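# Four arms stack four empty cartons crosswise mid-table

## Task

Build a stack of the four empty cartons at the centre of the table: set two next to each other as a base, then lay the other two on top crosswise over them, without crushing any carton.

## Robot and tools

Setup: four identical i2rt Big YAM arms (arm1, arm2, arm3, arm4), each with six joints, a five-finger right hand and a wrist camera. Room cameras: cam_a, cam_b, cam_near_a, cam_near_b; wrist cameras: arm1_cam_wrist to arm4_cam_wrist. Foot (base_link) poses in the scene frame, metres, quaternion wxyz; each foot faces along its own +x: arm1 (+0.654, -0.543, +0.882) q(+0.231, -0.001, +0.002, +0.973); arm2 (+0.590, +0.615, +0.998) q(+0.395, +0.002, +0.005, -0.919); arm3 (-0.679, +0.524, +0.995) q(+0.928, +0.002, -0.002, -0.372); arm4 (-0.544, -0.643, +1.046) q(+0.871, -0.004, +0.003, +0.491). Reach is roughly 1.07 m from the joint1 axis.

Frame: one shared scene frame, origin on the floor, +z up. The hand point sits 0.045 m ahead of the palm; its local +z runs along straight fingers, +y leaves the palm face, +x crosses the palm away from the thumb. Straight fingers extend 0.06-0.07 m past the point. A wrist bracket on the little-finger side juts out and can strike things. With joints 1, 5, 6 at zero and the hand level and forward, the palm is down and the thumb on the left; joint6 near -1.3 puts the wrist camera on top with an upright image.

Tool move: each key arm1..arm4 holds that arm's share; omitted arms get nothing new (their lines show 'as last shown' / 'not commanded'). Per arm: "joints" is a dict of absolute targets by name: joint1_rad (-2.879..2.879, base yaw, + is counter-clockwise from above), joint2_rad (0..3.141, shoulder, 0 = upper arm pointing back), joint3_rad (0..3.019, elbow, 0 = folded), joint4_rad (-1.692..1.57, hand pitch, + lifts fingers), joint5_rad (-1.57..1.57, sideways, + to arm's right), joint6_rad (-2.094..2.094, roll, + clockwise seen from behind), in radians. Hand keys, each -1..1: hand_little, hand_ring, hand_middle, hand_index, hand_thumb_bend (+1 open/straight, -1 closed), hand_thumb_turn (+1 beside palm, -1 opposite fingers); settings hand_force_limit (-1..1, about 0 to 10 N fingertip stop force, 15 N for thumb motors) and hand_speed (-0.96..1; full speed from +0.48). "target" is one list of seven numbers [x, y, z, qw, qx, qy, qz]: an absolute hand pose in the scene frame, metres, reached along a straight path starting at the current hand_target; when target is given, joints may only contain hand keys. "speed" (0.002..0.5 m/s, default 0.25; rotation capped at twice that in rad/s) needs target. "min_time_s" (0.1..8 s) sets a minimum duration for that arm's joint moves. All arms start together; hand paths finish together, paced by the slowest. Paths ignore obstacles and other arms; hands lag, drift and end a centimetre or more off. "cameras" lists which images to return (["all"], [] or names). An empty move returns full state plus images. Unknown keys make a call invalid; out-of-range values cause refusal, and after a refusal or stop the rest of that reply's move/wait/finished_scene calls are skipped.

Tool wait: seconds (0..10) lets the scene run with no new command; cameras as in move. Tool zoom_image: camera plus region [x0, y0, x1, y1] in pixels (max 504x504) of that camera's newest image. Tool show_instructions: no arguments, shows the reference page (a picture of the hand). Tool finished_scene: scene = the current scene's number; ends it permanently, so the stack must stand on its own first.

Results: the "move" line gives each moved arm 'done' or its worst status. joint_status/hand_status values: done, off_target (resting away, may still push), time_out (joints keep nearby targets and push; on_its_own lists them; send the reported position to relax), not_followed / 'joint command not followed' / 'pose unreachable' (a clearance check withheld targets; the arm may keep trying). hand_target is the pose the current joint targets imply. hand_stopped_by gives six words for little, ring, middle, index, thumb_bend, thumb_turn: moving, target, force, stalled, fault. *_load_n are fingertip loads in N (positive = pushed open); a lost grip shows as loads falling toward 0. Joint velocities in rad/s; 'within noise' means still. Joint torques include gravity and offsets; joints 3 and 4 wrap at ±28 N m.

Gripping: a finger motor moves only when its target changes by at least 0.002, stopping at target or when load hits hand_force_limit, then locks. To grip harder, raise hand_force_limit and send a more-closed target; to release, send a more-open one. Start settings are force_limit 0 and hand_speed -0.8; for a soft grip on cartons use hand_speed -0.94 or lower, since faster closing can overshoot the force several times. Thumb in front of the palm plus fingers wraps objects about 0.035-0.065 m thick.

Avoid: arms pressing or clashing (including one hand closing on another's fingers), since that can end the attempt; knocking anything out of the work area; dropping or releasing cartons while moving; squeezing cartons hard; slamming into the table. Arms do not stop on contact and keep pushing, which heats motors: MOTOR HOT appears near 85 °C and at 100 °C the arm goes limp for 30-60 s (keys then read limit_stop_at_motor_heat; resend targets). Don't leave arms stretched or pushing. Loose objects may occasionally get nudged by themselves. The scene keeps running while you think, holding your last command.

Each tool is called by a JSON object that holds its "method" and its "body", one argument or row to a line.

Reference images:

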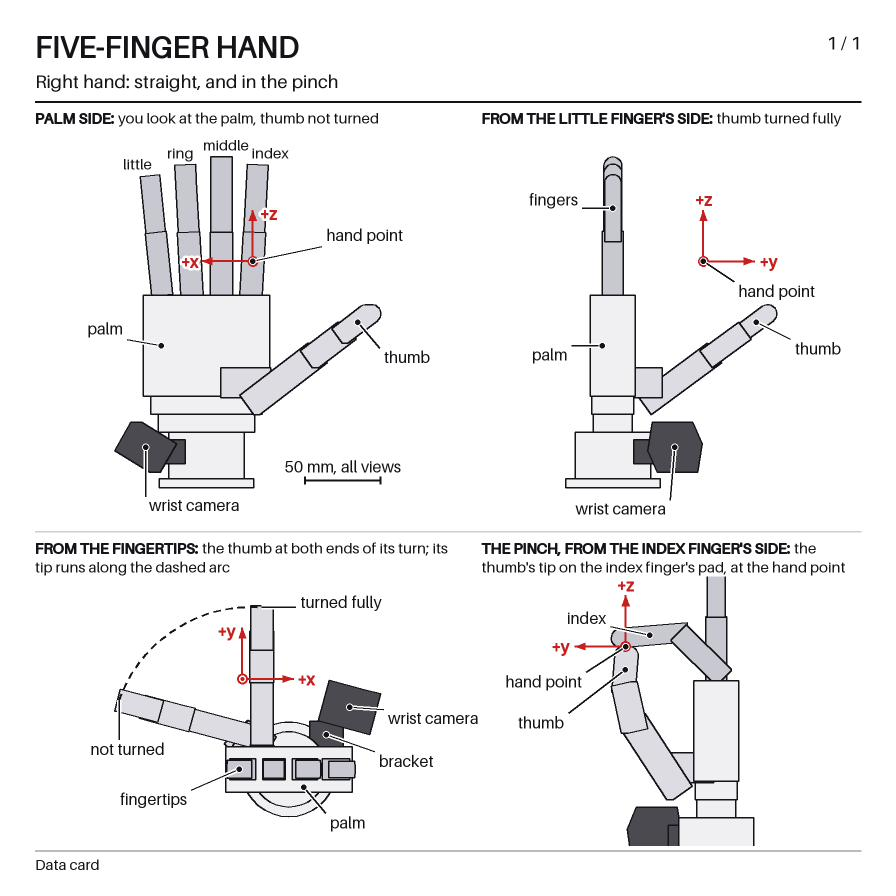

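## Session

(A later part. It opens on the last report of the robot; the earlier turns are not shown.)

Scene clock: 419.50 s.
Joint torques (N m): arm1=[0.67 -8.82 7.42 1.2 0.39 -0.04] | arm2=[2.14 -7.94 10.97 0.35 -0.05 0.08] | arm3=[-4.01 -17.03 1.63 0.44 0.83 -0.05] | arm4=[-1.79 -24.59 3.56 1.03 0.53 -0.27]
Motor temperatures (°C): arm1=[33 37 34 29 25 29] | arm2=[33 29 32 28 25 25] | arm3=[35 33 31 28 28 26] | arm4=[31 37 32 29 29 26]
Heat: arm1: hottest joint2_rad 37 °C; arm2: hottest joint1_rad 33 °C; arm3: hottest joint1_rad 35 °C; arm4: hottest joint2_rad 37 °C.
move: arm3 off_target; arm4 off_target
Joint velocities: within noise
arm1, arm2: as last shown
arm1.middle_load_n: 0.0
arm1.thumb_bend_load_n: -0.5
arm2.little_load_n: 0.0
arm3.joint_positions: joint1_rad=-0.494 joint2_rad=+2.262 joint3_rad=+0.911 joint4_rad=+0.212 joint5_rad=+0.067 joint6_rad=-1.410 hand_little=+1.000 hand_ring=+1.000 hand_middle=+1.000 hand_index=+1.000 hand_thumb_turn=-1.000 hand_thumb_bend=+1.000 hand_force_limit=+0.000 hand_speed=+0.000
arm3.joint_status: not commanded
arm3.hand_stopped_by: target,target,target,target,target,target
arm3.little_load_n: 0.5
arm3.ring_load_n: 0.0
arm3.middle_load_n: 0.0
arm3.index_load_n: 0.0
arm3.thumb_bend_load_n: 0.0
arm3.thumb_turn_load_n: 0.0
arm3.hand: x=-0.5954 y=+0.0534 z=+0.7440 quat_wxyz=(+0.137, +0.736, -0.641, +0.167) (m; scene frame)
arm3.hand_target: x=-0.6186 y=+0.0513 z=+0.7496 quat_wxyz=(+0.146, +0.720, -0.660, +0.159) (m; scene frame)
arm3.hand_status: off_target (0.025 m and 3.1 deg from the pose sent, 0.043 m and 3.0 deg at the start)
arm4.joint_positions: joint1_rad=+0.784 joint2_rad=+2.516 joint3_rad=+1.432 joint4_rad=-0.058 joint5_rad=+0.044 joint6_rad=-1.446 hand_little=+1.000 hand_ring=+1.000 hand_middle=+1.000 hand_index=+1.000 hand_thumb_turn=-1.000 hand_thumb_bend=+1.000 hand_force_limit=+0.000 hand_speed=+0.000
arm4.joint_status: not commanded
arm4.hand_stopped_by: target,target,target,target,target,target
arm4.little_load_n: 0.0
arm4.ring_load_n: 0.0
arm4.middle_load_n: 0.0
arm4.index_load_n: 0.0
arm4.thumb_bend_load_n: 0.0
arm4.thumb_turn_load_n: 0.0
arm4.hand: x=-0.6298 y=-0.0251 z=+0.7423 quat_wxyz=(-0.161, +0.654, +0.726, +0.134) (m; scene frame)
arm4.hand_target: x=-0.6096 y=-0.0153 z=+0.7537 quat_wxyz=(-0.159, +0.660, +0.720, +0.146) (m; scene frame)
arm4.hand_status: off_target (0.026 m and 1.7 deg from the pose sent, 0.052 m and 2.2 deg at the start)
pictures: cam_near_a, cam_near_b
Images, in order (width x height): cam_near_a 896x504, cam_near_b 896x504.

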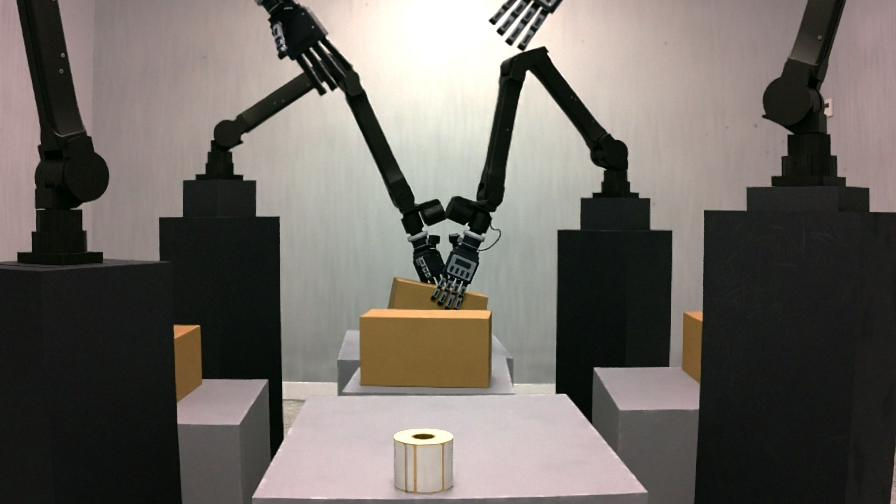

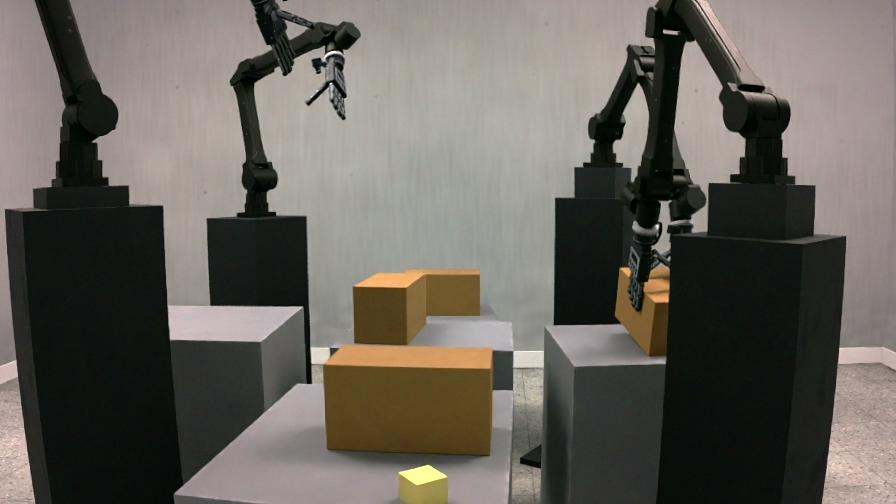

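{"method": "move", "body": {
  "cameras": ["arm3_cam_wrist", "arm4_cam_wrist", "cam_a", "cam_b"]
}}

{"method": "zoom_image", "body": {
  "camera": "cam_a",
  "region": [370, 160, 490, 260]
}}

{"method": "zoom_image", "body": {
  "camera": "cam_b",
  "region": [520, 220, 640, 340]
}}

Scene clock: 441.37 s.
Joint torques (N m): arm1=[0.73 -8.82 7.39 1.24 0.39 -0.04] | arm2=[2.84 -7.94 11.03 0.38 -0.05 0.06] | arm3=[-4.07 -16.97 1.61 0.46 0.83 -0.05] | arm4=[-1.79 -24.41 3.66 1.02 0.53 -0.29]
Motor temperatures (°C): arm1=[33 37 34 29 25 29] | arm2=[33 29 33 28 25 25] | arm3=[35 34 31 28 28 26] | arm4=[31 35 31 29 29 26]
Heat: arm1: hottest joint2_rad 37 °C; arm2: hottest joint1_rad 33 °C; arm3: hottest joint1_rad 35 °C; arm4: hottest joint2_rad 35 °C.
Joint velocities: within noise
arm1.joint_positions: joint1_rad=-0.119 joint2_rad=+1.305 joint3_rad=+1.502 joint4_rad=-1.215 joint5_rad=+0.394 joint6_rad=-0.480 hand_little=+1.000 hand_ring=+1.000 hand_middle=+1.000 hand_index=+1.000 hand_thumb_turn=-1.000 hand_thumb_bend=+1.000 hand_force_limit=+0.000 hand_speed=+0.000
arm1.joint_status: not commanded
arm1.hand_stopped_by: target,target,target,target,target,target
arm1.little_load_n: 0.0
arm1.ring_load_n: 0.0
arm1.middle_load_n: 0.5
arm1.index_load_n: 0.0
arm1.thumb_bend_load_n: 0.0
arm1.thumb_turn_load_n: 0.0
arm1.hand: x=+0.3300 y=-0.2375 z=+1.2176 quat_wxyz=(-0.305, +0.737, +0.592, +0.115) (m; scene frame)
arm1.hand_target: x=+0.3273 y=-0.2372 z=+1.2203 quat_wxyz=(-0.313, +0.735, +0.591, +0.113) (m; scene frame)
arm1.hand_status: not commanded
arm2.joint_positions: joint1_rad=+0.129 joint2_rad=+1.201 joint3_rad=+1.308 joint4_rad=-0.986 joint5_rad=-0.198 joint6_rad=-1.998 hand_little=+1.000 hand_ring=+1.000 hand_middle=+1.000 hand_index=+1.000 hand_thumb_turn=-1.000 hand_thumb_bend=+1.000 hand_force_limit=+0.000 hand_speed=+0.000
arm2.joint_status: not commanded
arm2.hand_stopped_by: target,target,target,target,target,target
arm2.little_load_n: 0.0
arm2.ring_load_n: 0.0
arm2.middle_load_n: 0.0
arm2.index_load_n: 0.0
arm2.thumb_bend_load_n: 0.0
arm2.thumb_turn_load_n: 0.0
arm2.hand: x=+0.2702 y=+0.2224 z=+1.3270 quat_wxyz=(+0.299, +0.619, -0.706, +0.171) (m; scene frame)
arm2.hand_target: x=+0.2782 y=+0.2225 z=+1.3206 quat_wxyz=(+0.288, +0.622, -0.708, +0.171) (m; scene frame)
arm2.hand_status: not commanded
arm3.joint_positions: joint1_rad=-0.494 joint2_rad=+2.262 joint3_rad=+0.911 joint4_rad=+0.212 joint5_rad=+0.067 joint6_rad=-1.410 hand_little=+1.000 hand_ring=+1.000 hand_middle=+1.000 hand_index=+1.000 hand_thumb_turn=-1.000 hand_thumb_bend=+1.000 hand_force_limit=+0.000 hand_speed=+0.000
arm3.joint_status: not commanded
arm3.hand_stopped_by: target,target,target,target,target,target
arm3.little_load_n: 0.5
arm3.ring_load_n: 0.0
arm3.middle_load_n: 0.0
arm3.index_load_n: 0.0
arm3.thumb_bend_load_n: 0.0
arm3.thumb_turn_load_n: 0.0
arm3.hand: x=-0.5954 y=+0.0534 z=+0.7440 quat_wxyz=(+0.137, +0.736, -0.641, +0.167) (m; scene frame)
arm3.hand_target: x=-0.6186 y=+0.0513 z=+0.7496 quat_wxyz=(+0.146, +0.720, -0.660, +0.159) (m; scene frame)
arm3.hand_status: off_target (0.025 m and 3.1 deg from the pose sent, 0.043 m and 3.0 deg at the start)
arm4.joint_positions: joint1_rad=+0.784 joint2_rad=+2.516 joint3_rad=+1.432 joint4_rad=-0.058 joint5_rad=+0.044 joint6_rad=-1.446 hand_little=+1.000 hand_ring=+1.000 hand_middle=+1.000 hand_index=+1.000 hand_thumb_turn=-1.000 hand_thumb_bend=+1.000 hand_force_limit=+0.000 hand_speed=+0.000
arm4.joint_status: not commanded
arm4.hand_stopped_by: target,target,target,target,target,target
arm4.little_load_n: 0.0
arm4.ring_load_n: 0.0
arm4.middle_load_n: 0.0
arm4.index_load_n: 0.0
arm4.thumb_bend_load_n: 0.0
arm4.thumb_turn_load_n: 0.0
arm4.hand: x=-0.6298 y=-0.0251 z=+0.7423 quat_wxyz=(-0.161, +0.654, +0.726, +0.134) (m; scene frame)
arm4.hand_target: x=-0.6096 y=-0.0153 z=+0.7537 quat_wxyz=(-0.159, +0.660, +0.720, +0.146) (m; scene frame)
arm4.hand_status: off_target (0.026 m and 1.7 deg from the pose sent, 0.052 m and 2.2 deg at the start)
pictures: arm3_cam_wrist, arm4_cam_wrist, cam_a, cam_b
Images, in order (width x height): arm3_cam_wrist 672x504, arm4_cam_wrist 672x504, cam_a 896x504, cam_b 896x504.

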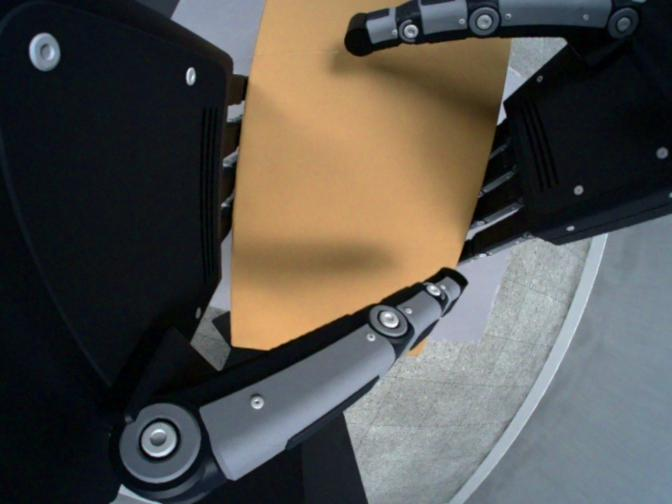

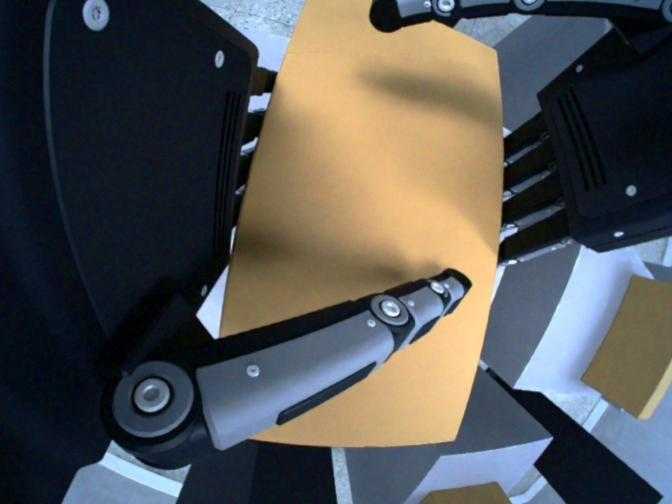

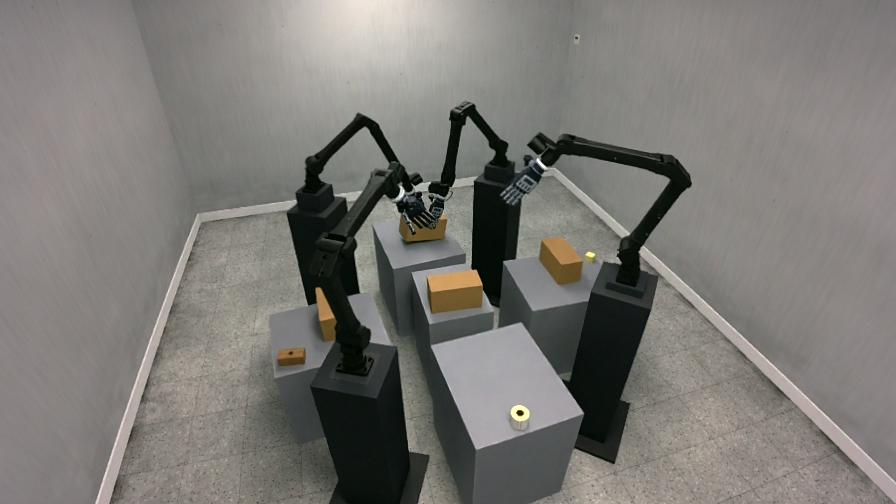

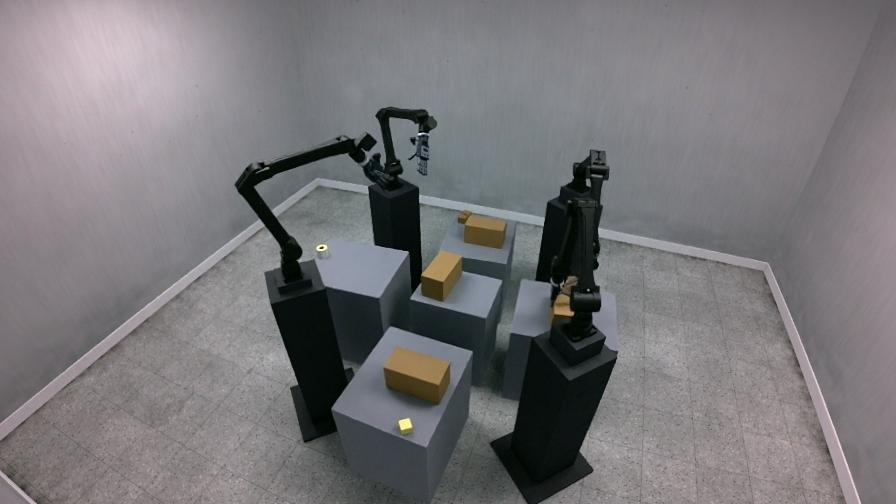

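Scaled by 4.200 from the camera's 896x504 image, which has a finer 1280x720 frame.

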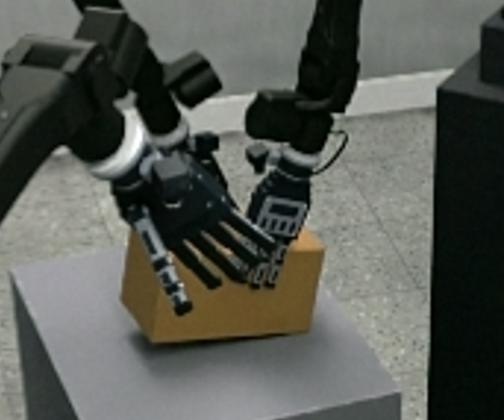

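Scaled by 4.200 from the camera's 896x504 image, which has a finer 1280x720 frame.

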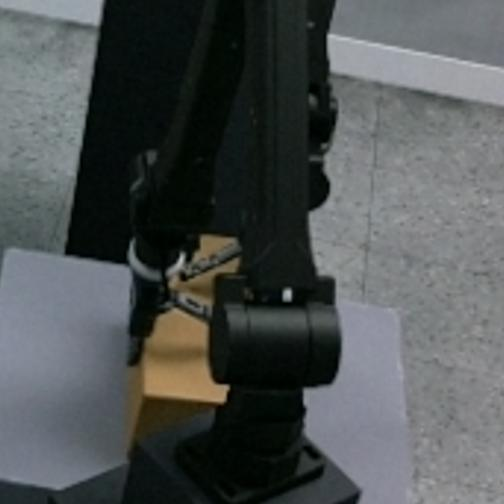

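{"method": "move", "body": {
  "arm3": {"target": [-0.6292, 0.0498, 0.752, -0.1462, -0.7198, 0.6596, -0.1595], "speed": 0.03},
  "arm4": {"target": [-0.5994, -0.0139, 0.752, -0.1595, 0.6596, 0.7198, 0.1462], "speed": 0.03}
}}

{"method": "move", "body": {
  "arm3": {"target": [-0.6292, 0.0498, 0.787, -0.1462, -0.7198, 0.6596, -0.1595], "speed": 0.04},
  "arm4": {"target": [-0.5994, -0.0139, 0.777, -0.1595, 0.6596, 0.7198, 0.1462], "speed": 0.04},
  "cameras": ["cam_near_b", "cam_near_a"]
}}

{"method": "zoom_image", "body": {
  "camera": "cam_near_b",
  "region": [540, 180, 720, 380]
}}

{"method": "zoom_image", "body": {
  "camera": "cam_near_a",
  "region": [330, 180, 560, 400]
}}

Scene clock: 452.17 s.
Joint torques (N m): arm1=[0.5 -8.94 7.42 1.18 0.38 -0.03] | arm2=[2.26 -8.06 10.92 0.53 -0.1 0] | arm3=[-5.13 -17.08 1.5 0.55 1.18 0.01] | arm4=[-2.61 -23.88 3.55 1.22 0.77 -0.35]
Motor temperatures (°C): arm1=[33 37 34 29 25 29] | arm2=[33 29 33 28 25 25] | arm3=[35 34 30 28 28 26] | arm4=[31 35 31 29 29 26]
Heat: arm1: hottest joint2_rad 37 °C; arm2: hottest joint1_rad 33 °C; arm3: hottest joint1_rad 35 °C; arm4: hottest joint2_rad 35 °C.
move: arm3 off_target; arm4 off_target
Joint velocities: within noise
arm1, arm2: as last shown
arm1.middle_load_n: 0.0
arm3.joint_positions: joint1_rad=-0.503 joint2_rad=+2.258 joint3_rad=+0.905 joint4_rad=+0.212 joint5_rad=+0.049 joint6_rad=-1.434 hand_little=+1.000 hand_ring=+1.000 hand_middle=+1.000 hand_index=+1.000 hand_thumb_turn=-1.000 hand_thumb_bend=+1.000 hand_force_limit=+0.000 hand_speed=+0.000
arm3.joint_status: not commanded
arm3.hand_stopped_by: target,target,target,target,target,target
arm3.little_load_n: 0.5
arm3.ring_load_n: 0.5
arm3.middle_load_n: 0.0
arm3.index_load_n: 0.0
arm3.thumb_bend_load_n: 0.0
arm3.thumb_turn_load_n: 0.0
arm3.hand: x=-0.5976 y=+0.0540 z=+0.7446 quat_wxyz=(+0.132, +0.743, -0.635, +0.169) (m; scene frame)
arm3.hand_target: x=-0.6282 y=+0.0510 z=+0.7514 quat_wxyz=(+0.146, +0.720, -0.660, +0.159) (m; scene frame)
arm3.hand_status: off_target (0.033 m and 4.4 deg from the pose sent, 0.035 m and 3.1 deg at the start)
arm4.joint_positions: joint1_rad=+0.778 joint2_rad=+2.516 joint3_rad=+1.431 joint4_rad=-0.058 joint5_rad=+0.031 joint6_rad=-1.450 hand_little=+1.000 hand_ring=+1.000 hand_middle=+1.000 hand_index=+1.000 hand_thumb_turn=-1.000 hand_thumb_bend=+1.000 hand_force_limit=+0.000 hand_speed=+0.000
arm4.joint_status: not commanded
arm4.hand_stopped_by: target,target,target,target,target,target
arm4.little_load_n: 0.0
arm4.ring_load_n: 0.0
arm4.middle_load_n: 0.0
arm4.index_load_n: 0.0
arm4.thumb_bend_load_n: 0.0
arm4.thumb_turn_load_n: 0.0
arm4.hand: x=-0.6287 y=-0.0256 z=+0.7413 quat_wxyz=(-0.163, +0.654, +0.727, +0.129) (m; scene frame)
arm4.hand_target: x=-0.5997 y=-0.0148 z=+0.7517 quat_wxyz=(-0.159, +0.660, +0.720, +0.146) (m; scene frame)
arm4.hand_status: off_target (0.033 m and 2.2 deg from the pose sent, 0.034 m and 1.6 deg at the start)
pictures: none

Scene clock: 453.63 s.
Joint torques (N m): arm1=[0.62 -8.94 7.47 1.17 0.38 -0.04] | arm2=[2.14 -8 10.86 0.47 -0.09 0.07] | arm3=[-5.01 -17.08 2.22 0.5 1.4 0] | arm4=[-2.67 -24.12 3.63 1.05 0.87 -0.36]
Motor temperatures (°C): arm1=[33 37 34 29 25 29] | arm2=[33 29 33 28 25 25] | arm3=[35 34 30 28 28 26] | arm4=[31 35 31 29 29 26]
Heat: arm1: hottest joint2_rad 37 °C; arm2: hottest joint1_rad 33 °C; arm3: hottest joint1_rad 35 °C; arm4: hottest joint2_rad 35 °C.
move: arm3 off_target; arm4 off_target
Joint velocities: within noise
arm1, arm2: as last shown
arm3.joint_positions: joint1_rad=-0.503 joint2_rad=+2.162 joint3_rad=+0.874 joint4_rad=+0.139 joint5_rad=+0.044 joint6_rad=-1.434 hand_little=+1.000 hand_ring=+1.000 hand_middle=+1.000 hand_index=+1.000 hand_thumb_turn=-1.000 hand_thumb_bend=+1.000 hand_force_limit=+0.000 hand_speed=+0.000
arm3.joint_status: not commanded
arm3.hand_stopped_by: target,target,target,target,target,target
arm3.little_load_n: 0.0
arm3.ring_load_n: 1.0
arm3.middle_load_n: 0.0
arm3.index_load_n: 0.0
arm3.thumb_bend_load_n: 0.0
arm3.thumb_turn_load_n: 0.0
arm3.hand: x=-0.5979 y=+0.0574 z=+0.7767 quat_wxyz=(+0.127, +0.744, -0.635, +0.167) (m; scene frame)
arm3.hand_target: x=-0.6283 y=+0.0508 z=+0.7864 quat_wxyz=(+0.146, +0.720, -0.660, +0.159) (m; scene frame)
arm3.hand_status: off_target (0.034 m and 4.6 deg from the pose sent, 0.053 m and 4.4 deg at the start)
arm4.joint_positions: joint1_rad=+0.778 joint2_rad=+2.460 joint3_rad=+1.403 joint4_rad=-0.083 joint5_rad=+0.028 joint6_rad=-1.451 hand_little=+1.000 hand_ring=+1.000 hand_middle=+1.000 hand_index=+1.000 hand_thumb_turn=-1.000 hand_thumb_bend=+1.000 hand_force_limit=+0.000 hand_speed=+0.000
arm4.joint_status: not commanded
arm4.hand_stopped_by: target,target,target,target,target,target
arm4.little_load_n: 0.0
arm4.ring_load_n: 0.0
arm4.middle_load_n: 0.0
arm4.index_load_n: 0.0
arm4.thumb_bend_load_n: 0.0
arm4.thumb_turn_load_n: 0.0
arm4.hand: x=-0.6293 y=-0.0248 z=+0.7658 quat_wxyz=(-0.165, +0.653, +0.728, +0.129) (m; scene frame)
arm4.hand_target: x=-0.5998 y=-0.0147 z=+0.7768 quat_wxyz=(-0.159, +0.660, +0.720, +0.146) (m; scene frame)
arm4.hand_status: off_target (0.034 m and 2.3 deg from the pose sent, 0.048 m and 2.2 deg at the start)
pictures: cam_near_a, cam_near_b
Images, in order (width x height): cam_near_a 896x504, cam_near_b 896x504.

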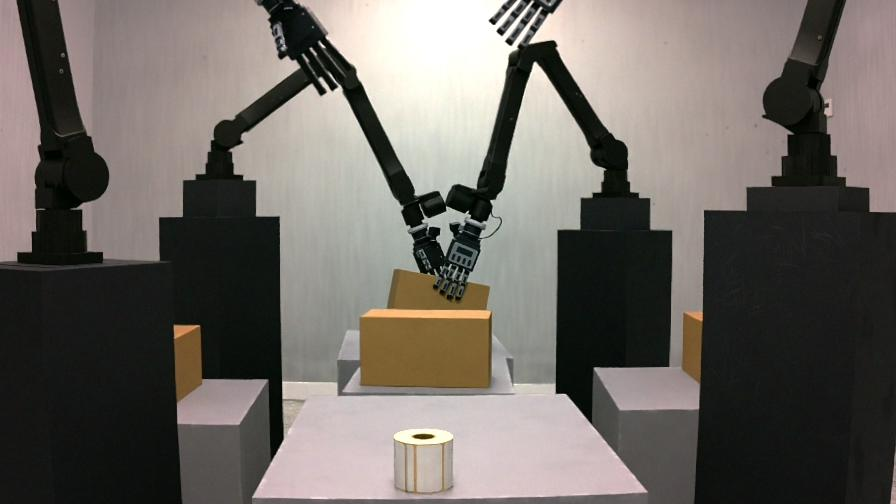

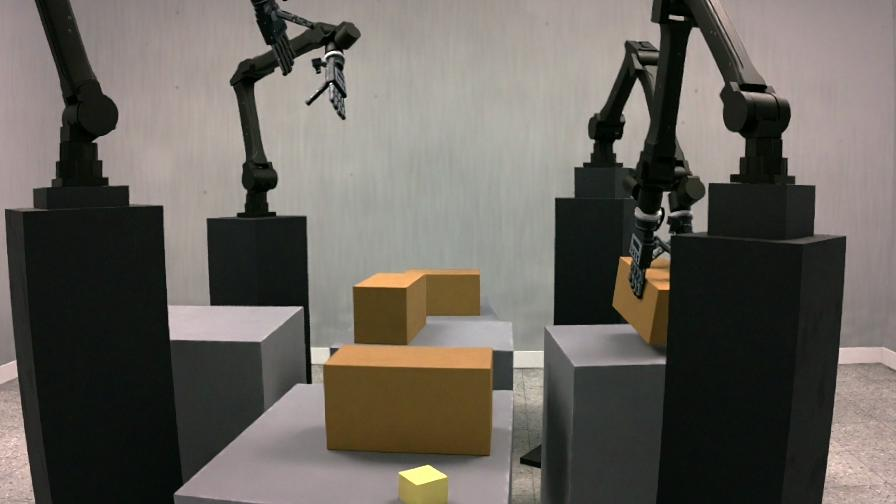

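Scaled by 2.520 from the camera's 896x504 image, which has a finer 1280x720 frame.

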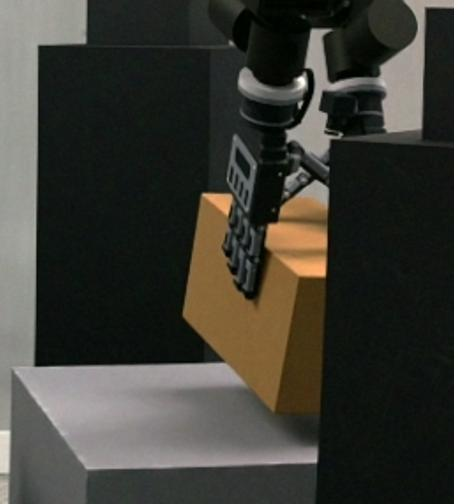

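Scaled by 2.191 from the camera's 896x504 image, which has a finer 1280x720 frame.

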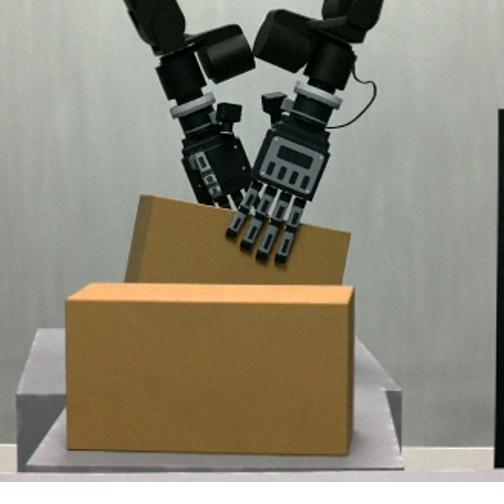

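{"method": "move", "body": {
  "arm3": {"target": [-0.6272, 0.0395, 0.854, -0.0999, -0.7292, 0.6682, -0.1090], "speed": 0.06},
  "arm4": {"target": [-0.5988, -0.0262, 0.834, -0.2094, 0.6478, 0.7069, 0.1919], "speed": 0.06},
  "cameras": ["cam_near_b", "cam_near_a", "cam_a", "arm3_cam_wrist"]
}}

{"method": "zoom_image", "body": {
  "camera": "cam_near_b",
  "region": [540, 160, 720, 360]
}}

{"method": "zoom_image", "body": {
  "camera": "cam_near_a",
  "region": [330, 160, 560, 380]
}}

Scene clock: 474.60 s.
Joint torques (N m): arm1=[0.56 -8.94 7.46 1.17 0.38 -0.04] | arm2=[2.2 -7.94 10.88 0.43 -0.09 0] | arm3=[-5.48 -16.03 5.49 -0.31 1.29 0.05] | arm4=[-1.79 -22.01 3.1 1.73 1.17 -0.19]
Motor temperatures (°C): arm1=[33 37 34 29 25 29] | arm2=[33 29 33 28 25 25] | arm3=[35 33 30 28 29 26] | arm4=[31 35 31 29 29 26]
Heat: arm1: hottest joint2_rad 37 °C; arm2: hottest joint1_rad 33 °C; arm3: hottest joint1_rad 35 °C; arm4: hottest joint2_rad 35 °C.
move: arm3 off_target; arm4 off_target
Joint velocities: within noise
arm1, arm2: as last shown
arm1.middle_load_n: -0.5
arm3.joint_positions: joint1_rad=-0.509 joint2_rad=+1.999 joint3_rad=+0.961 joint4_rad=-0.245 joint5_rad=+0.022 joint6_rad=-1.439 hand_little=+1.000 hand_ring=+1.000 hand_middle=+1.000 hand_index=+1.000 hand_thumb_turn=-1.000 hand_thumb_bend=+1.000 hand_force_limit=+0.000 hand_speed=+0.000
arm3.joint_status: not commanded
arm3.hand_stopped_by: target,target,target,target,target,target
arm3.little_load_n: 0.5
arm3.ring_load_n: 0.0
arm3.middle_load_n: 0.0
arm3.index_load_n: 0.0
arm3.thumb_bend_load_n: 0.0
arm3.thumb_turn_load_n: 0.0
arm3.hand: x=-0.5960 y=+0.0536 z=+0.8455 quat_wxyz=(+0.084, +0.755, -0.640, +0.116) (m; scene frame)
arm3.hand_target: x=-0.6267 y=+0.0409 z=+0.8540 quat_wxyz=(+0.100, +0.729, -0.668, +0.109) (m; scene frame)
arm3.hand_status: off_target (0.035 m and 4.8 deg from the pose sent, 0.085 m and 8.4 deg at the start)
arm4.joint_positions: joint1_rad=+0.778 joint2_rad=+2.298 joint3_rad=+1.217 joint4_rad=+0.085 joint5_rad=+0.037 joint6_rad=-1.469 hand_little=+1.000 hand_ring=+1.000 hand_middle=+1.000 hand_index=+1.000 hand_thumb_turn=-1.000 hand_thumb_bend=+1.000 hand_force_limit=+0.000 hand_speed=+0.000
arm4.joint_status: not commanded
arm4.hand_stopped_by: target,target,target,target,target,target
arm4.little_load_n: 0.5
arm4.ring_load_n: 0.0
arm4.middle_load_n: 0.0
arm4.index_load_n: 0.0
arm4.thumb_bend_load_n: 0.0
arm4.thumb_turn_load_n: 0.0
arm4.hand: x=-0.6254 y=-0.0296 z=+0.8276 quat_wxyz=(-0.218, +0.637, +0.719, +0.174) (m; scene frame)
arm4.hand_target: x=-0.5993 y=-0.0268 z=+0.8337 quat_wxyz=(-0.209, +0.648, +0.707, +0.192) (m; scene frame)
arm4.hand_status: off_target (0.028 m and 2.9 deg from the pose sent, 0.075 m and 9.1 deg at the start)
pictures: arm3_cam_wrist, cam_a, cam_near_a, cam_near_b
Images, in order (width x height): arm3_cam_wrist 672x504, cam_a 896x504, cam_near_a 896x504, cam_near_b 896x504.

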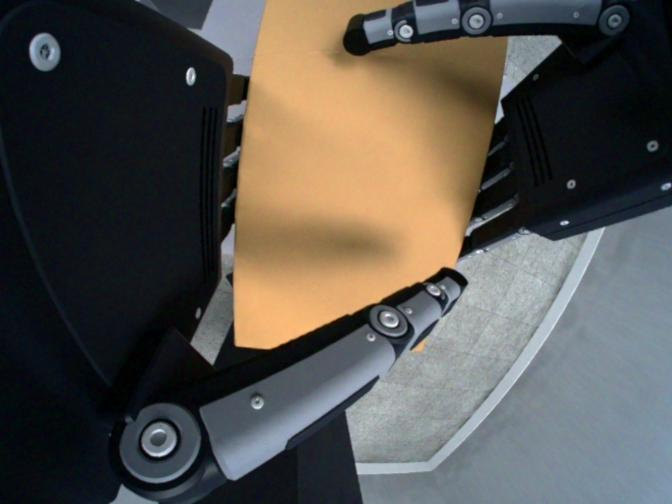

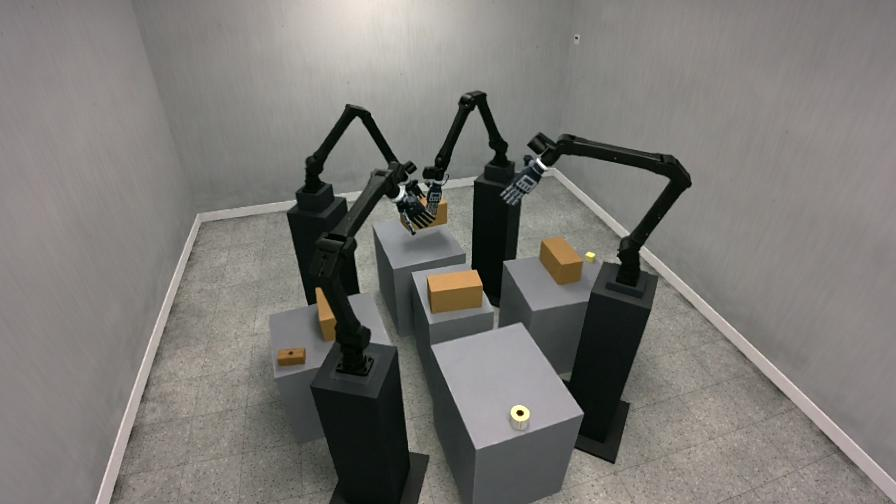

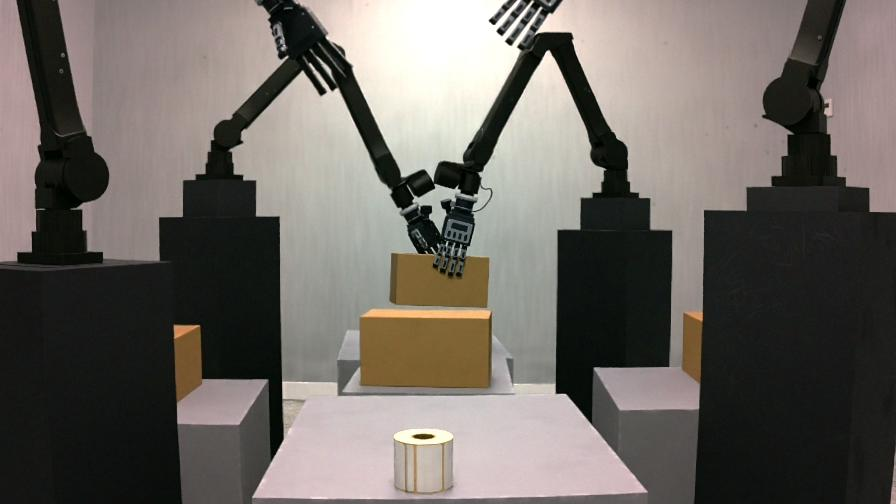

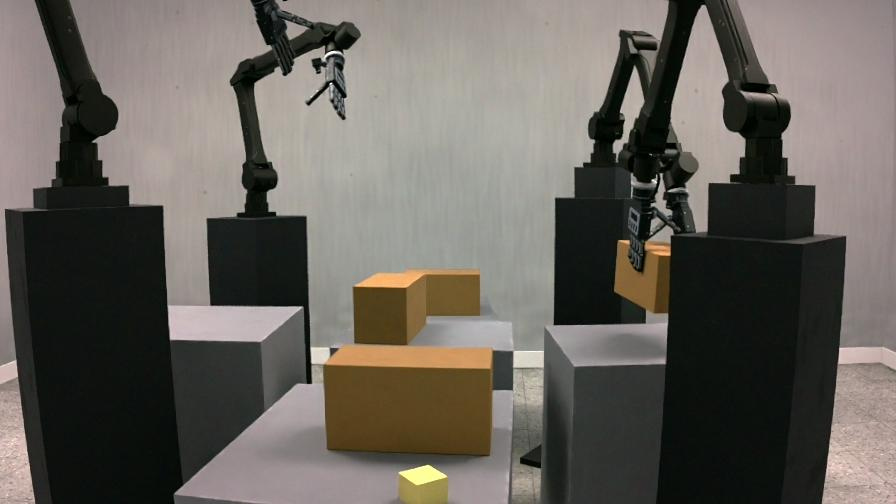

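Scaled by 2.520 from the camera's 896x504 image, which has a finer 1280x720 frame.

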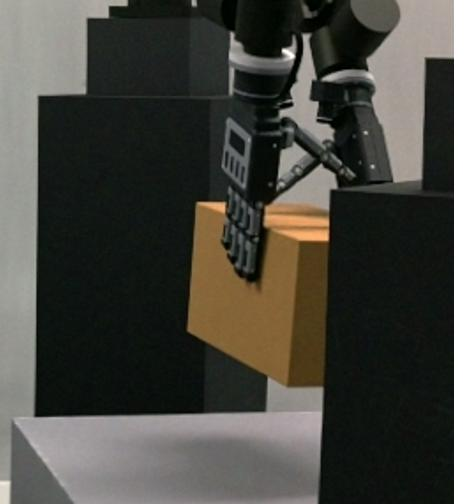

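Scaled by 2.191 from the camera's 896x504 image, which has a finer 1280x720 frame.

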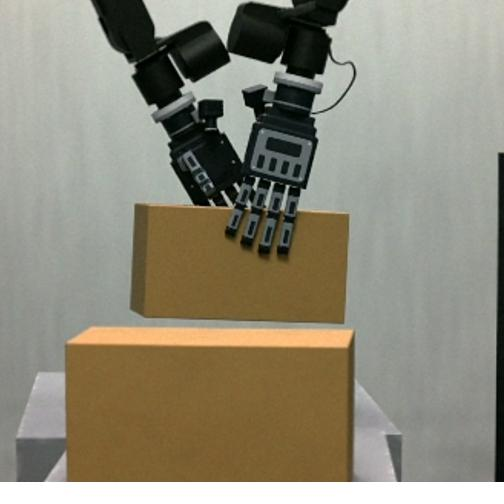

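{"method": "move", "body": {
  "arm3": {"target": [-0.3584, 0.0567, 0.856, -0.1077, -0.6777, 0.7204, -0.1013], "speed": 0.1},
  "arm4": {"target": [-0.3399, -0.0125, 0.840, -0.1946, 0.6984, 0.6570, 0.2069], "speed": 0.1}
}}

{"method": "move", "body": {
  "arm3": {"target": [-0.0893, 0.0729, 0.856, -0.1149, -0.6224, 0.7686, -0.0930], "speed": 0.1},
  "arm4": {"target": [-0.0813, 0.0017, 0.842, -0.1787, 0.7451, 0.6034, 0.2207], "speed": 0.1},
  "cameras": ["cam_near_b", "cam_near_a", "cam_a", "cam_b", "arm3_cam_wrist", "arm4_cam_wrist"]
}}

{"method": "zoom_image", "body": {
  "camera": "cam_near_b",
  "region": [320, 160, 560, 380]
}}

{"method": "zoom_image", "body": {
  "camera": "cam_b",
  "region": [390, 200, 530, 340]
}}

{"method": "zoom_image", "body": {
  "camera": "cam_a",
  "region": [380, 200, 520, 340]
}}

Scene clock: 493.73 s.
Joint torques (N m): arm1=[0.85 -8.94 7.39 1.16 0.4 -0.02] | arm2=[2.02 -8.12 10.96 0.36 -0.06 0.04] | arm3=[-2.96 -17.38 6.68 -0.95 1.43 0.11] | arm4=[-2.49 -21.01 6.54 1.54 0.79 -0.25]
Motor temperatures (°C): arm1=[33 37 34 29 25 29] | arm2=[33 29 33 28 25 25] | arm3=[35 33 31 28 30 26] | arm4=[31 36 31 29 30 26]
Heat: arm1: hottest joint2_rad 37 °C; arm2: hottest joint1_rad 33 °C; arm3: hottest joint1_rad 35 °C; arm4: hottest joint2_rad 36 °C.
move: arm3 off_target; arm4 off_target
Joint velocities: within noise
arm1, arm2: as last shown
arm1.middle_load_n: 0.0
arm2.ring_load_n: -0.5
arm3.joint_positions: joint1_rad=-0.067 joint2_rad=+2.165 joint3_rad=+1.396 joint4_rad=-0.534 joint5_rad=+0.183 joint6_rad=-0.842 hand_little=+1.000 hand_ring=+1.000 hand_middle=+1.000 hand_index=+1.000 hand_thumb_turn=-1.000 hand_thumb_bend=+1.000 hand_force_limit=+0.000 hand_speed=+0.000
arm3.joint_status: not commanded
arm3.hand_stopped_by: target,target,target,target,target,target
arm3.little_load_n: 0.5
arm3.ring_load_n: 0.5
arm3.middle_load_n: 0.0
arm3.index_load_n: 0.0
arm3.thumb_bend_load_n: 0.0
arm3.thumb_turn_load_n: 0.0
arm3.hand: x=-0.3353 y=+0.0610 z=+0.8691 quat_wxyz=(+0.094, +0.693, -0.702, +0.130) (m; scene frame)
arm3.hand_target: x=-0.3581 y=+0.0574 z=+0.8568 quat_wxyz=(+0.108, +0.678, -0.720, +0.102) (m; scene frame)
arm3.hand_status: off_target (0.027 m and 4.5 deg from the pose sent, 0.238 m and 13.1 deg at the start)
arm4.joint_positions: joint1_rad=+0.338 joint2_rad=+2.301 joint3_rad=+1.259 joint4_rad=+0.017 joint5_rad=-0.121 joint6_rad=-1.713 hand_little=+1.000 hand_ring=+1.000 hand_middle=+1.000 hand_index=+1.000 hand_thumb_turn=-1.000 hand_thumb_bend=+1.000 hand_force_limit=+0.000 hand_speed=+0.000
arm4.joint_status: not commanded
arm4.hand_stopped_by: target,target,target,target,target,target
arm4.little_load_n: 0.0
arm4.ring_load_n: 0.0
arm4.middle_load_n: 0.0
arm4.index_load_n: 0.0
arm4.thumb_bend_load_n: 0.0
arm4.thumb_turn_load_n: 0.0
arm4.hand: x=-0.3737 y=-0.0259 z=+0.8308 quat_wxyz=(-0.199, +0.691, +0.670, +0.183) (m; scene frame)
arm4.hand_target: x=-0.3404 y=-0.0144 z=+0.8408 quat_wxyz=(-0.194, +0.699, +0.657, +0.207) (m; scene frame)
arm4.hand_status: off_target (0.038 m and 3.3 deg from the pose sent, 0.286 m and 11.0 deg at the start)
pictures: none

Scene clock: 497.67 s.
Joint torques (N m): arm1=[0.85 -8.76 7.38 1.18 0.37 -0.04] | arm2=[2.55 -8.12 10.85 0.32 -0.04 0.05] | arm3=[-2.02 -24.59 10.18 -1.55 1.1 0.13] | arm4=[-2.73 -25.41 8.81 1.51 0.48 -0.24]
Motor temperatures (°C): arm1=[33 37 34 29 25 29] | arm2=[33 29 33 28 25 25] | arm3=[35 33 31 28 30 26] | arm4=[31 36 32 29 30 26]
Heat: arm1: hottest joint2_rad 37 °C; arm2: hottest joint1_rad 33 °C; arm3: hottest joint1_rad 35 °C; arm4: hottest joint2_rad 36 °C.
move: arm3 off_target; arm4 off_target
Joint velocities: within noise
arm1, arm2: as last shown
arm1.thumb_turn_load_n: 0.5
arm2.ring_load_n: 0.0
arm3.joint_positions: joint1_rad=+0.194 joint2_rad=+2.760 joint3_rad=+2.578 joint4_rad=-1.234 joint5_rad=+0.261 joint6_rad=-0.418 hand_little=+1.000 hand_ring=+1.000 hand_middle=+1.000 hand_index=+1.000 hand_thumb_turn=-1.000 hand_thumb_bend=+1.000 hand_force_limit=+0.000 hand_speed=+0.000
arm3.joint_status: not commanded
arm3.hand_stopped_by: target,target,target,target,target,target
arm3.little_load_n: 0.5
arm3.ring_load_n: 0.5
arm3.middle_load_n: 0.0
arm3.index_load_n: 0.0
arm3.thumb_bend_load_n: 0.0
arm3.thumb_turn_load_n: 0.5
arm3.hand: x=-0.0732 y=+0.0816 z=+0.8671 quat_wxyz=(+0.099, +0.636, -0.757, +0.112) (m; scene frame)
arm3.hand_target: x=-0.0894 y=+0.0735 z=+0.8563 quat_wxyz=(+0.114, +0.623, -0.768, +0.095) (m; scene frame)
arm3.hand_status: off_target (0.021 m and 3.5 deg from the pose sent, 0.247 m and 12.1 deg at the start)
arm4.joint_positions: joint1_rad=-0.006 joint2_rad=+2.506 joint3_rad=+1.744 joint4_rad=-0.302 joint5_rad=-0.221 joint6_rad=-1.880 hand_little=+1.000 hand_ring=+1.000 hand_middle=+1.000 hand_index=+1.000 hand_thumb_turn=-1.000 hand_thumb_bend=+1.000 hand_force_limit=+0.000 hand_speed=+0.000
arm4.joint_status: not commanded
arm4.hand_stopped_by: target,target,target,target,target,target
arm4.little_load_n: 0.0
arm4.ring_load_n: 0.0
arm4.middle_load_n: 0.0
arm4.index_load_n: 0.0
arm4.thumb_bend_load_n: 0.0
arm4.thumb_turn_load_n: -0.5
arm4.hand: x=-0.1233 y=-0.0018 z=+0.8274 quat_wxyz=(-0.184, +0.741, +0.616, +0.193) (m; scene frame)
arm4.hand_target: x=-0.0827 y=-0.0006 z=+0.8433 quat_wxyz=(-0.178, +0.745, +0.604, +0.221) (m; scene frame)
arm4.hand_status: off_target (0.045 m and 3.6 deg from the pose sent, 0.294 m and 11.0 deg at the start)
pictures: arm3_cam_wrist, arm4_cam_wrist, cam_a, cam_b, cam_near_a, cam_near_b
Images, in order (width x height): arm3_cam_wrist 672x504, arm4_cam_wrist 672x504, cam_a 896x504, cam_b 896x504, cam_near_a 896x504, cam_near_b 896x504.

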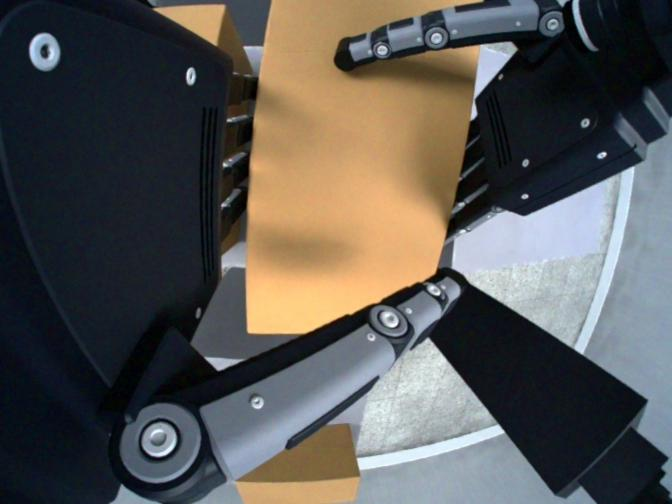

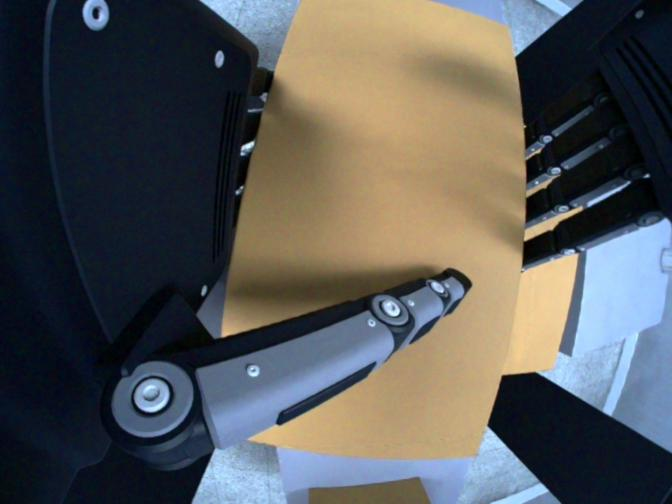

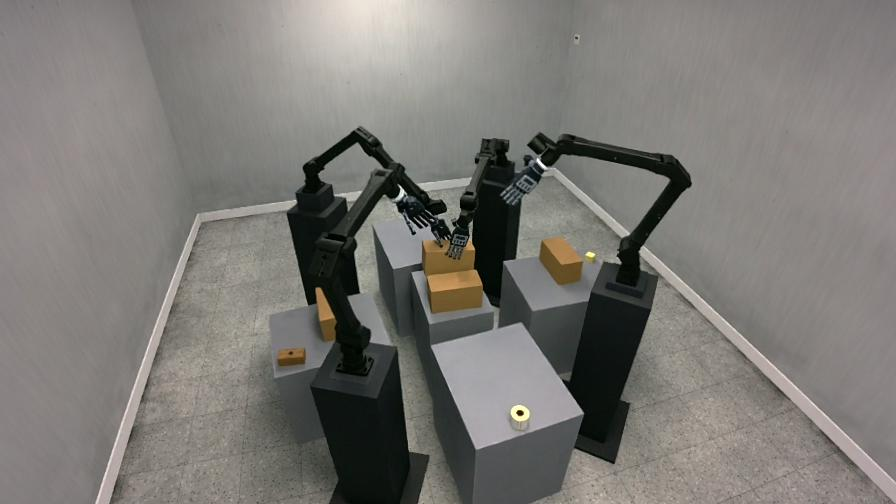

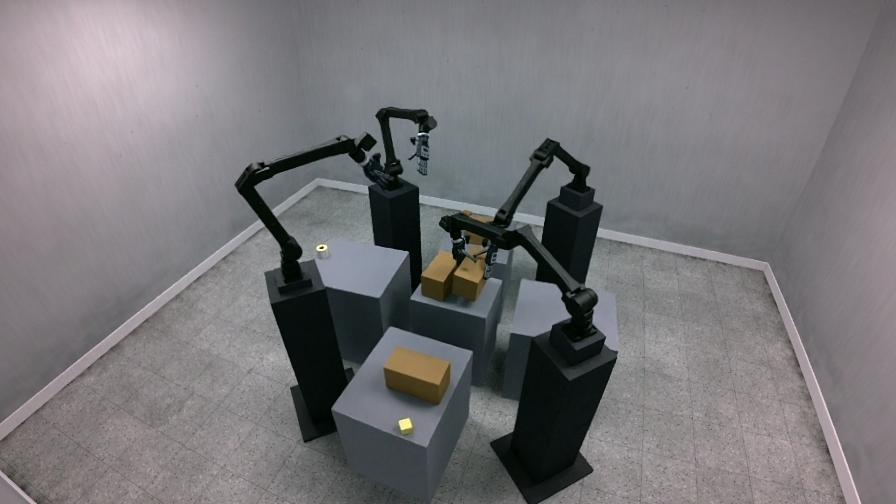

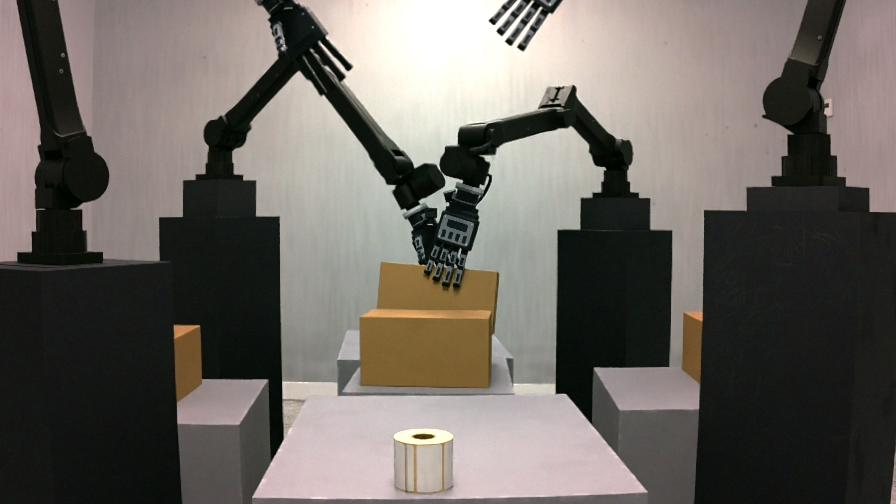

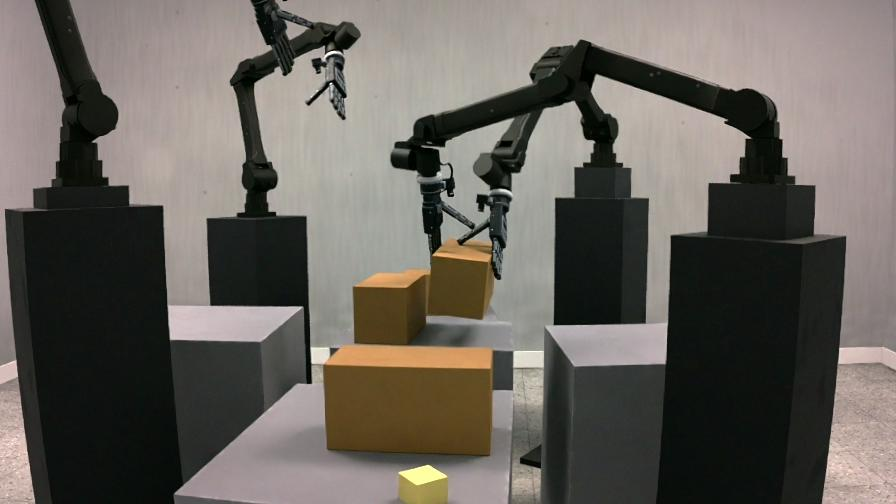

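Scaled by 2.100 from the camera's 896x504 image, which has a finer 1280x720 frame.

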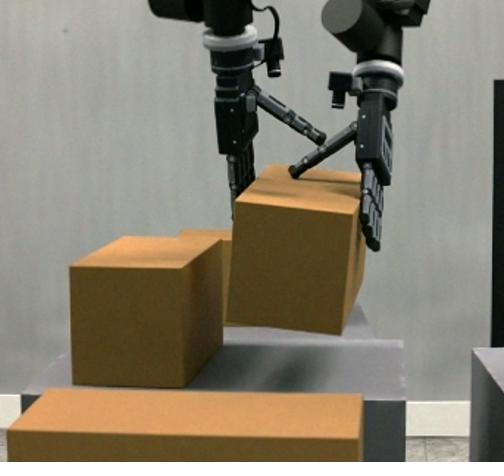

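Scaled by 3.600 from the camera's 896x504 image, which has a finer 1280x720 frame.

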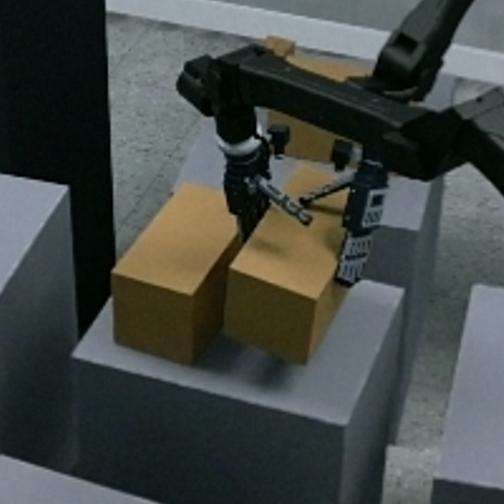

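Scaled by 3.600 from the camera's 896x504 image, which has a finer 1280x720 frame.

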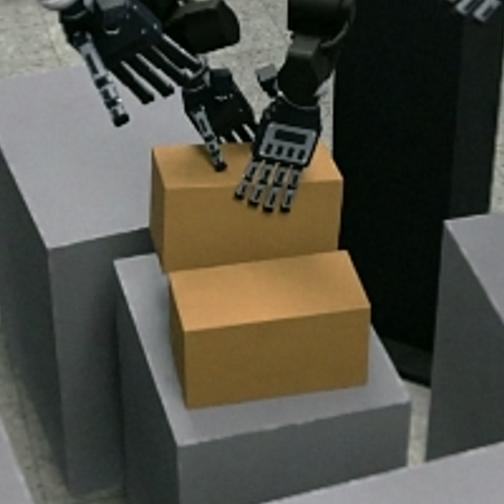

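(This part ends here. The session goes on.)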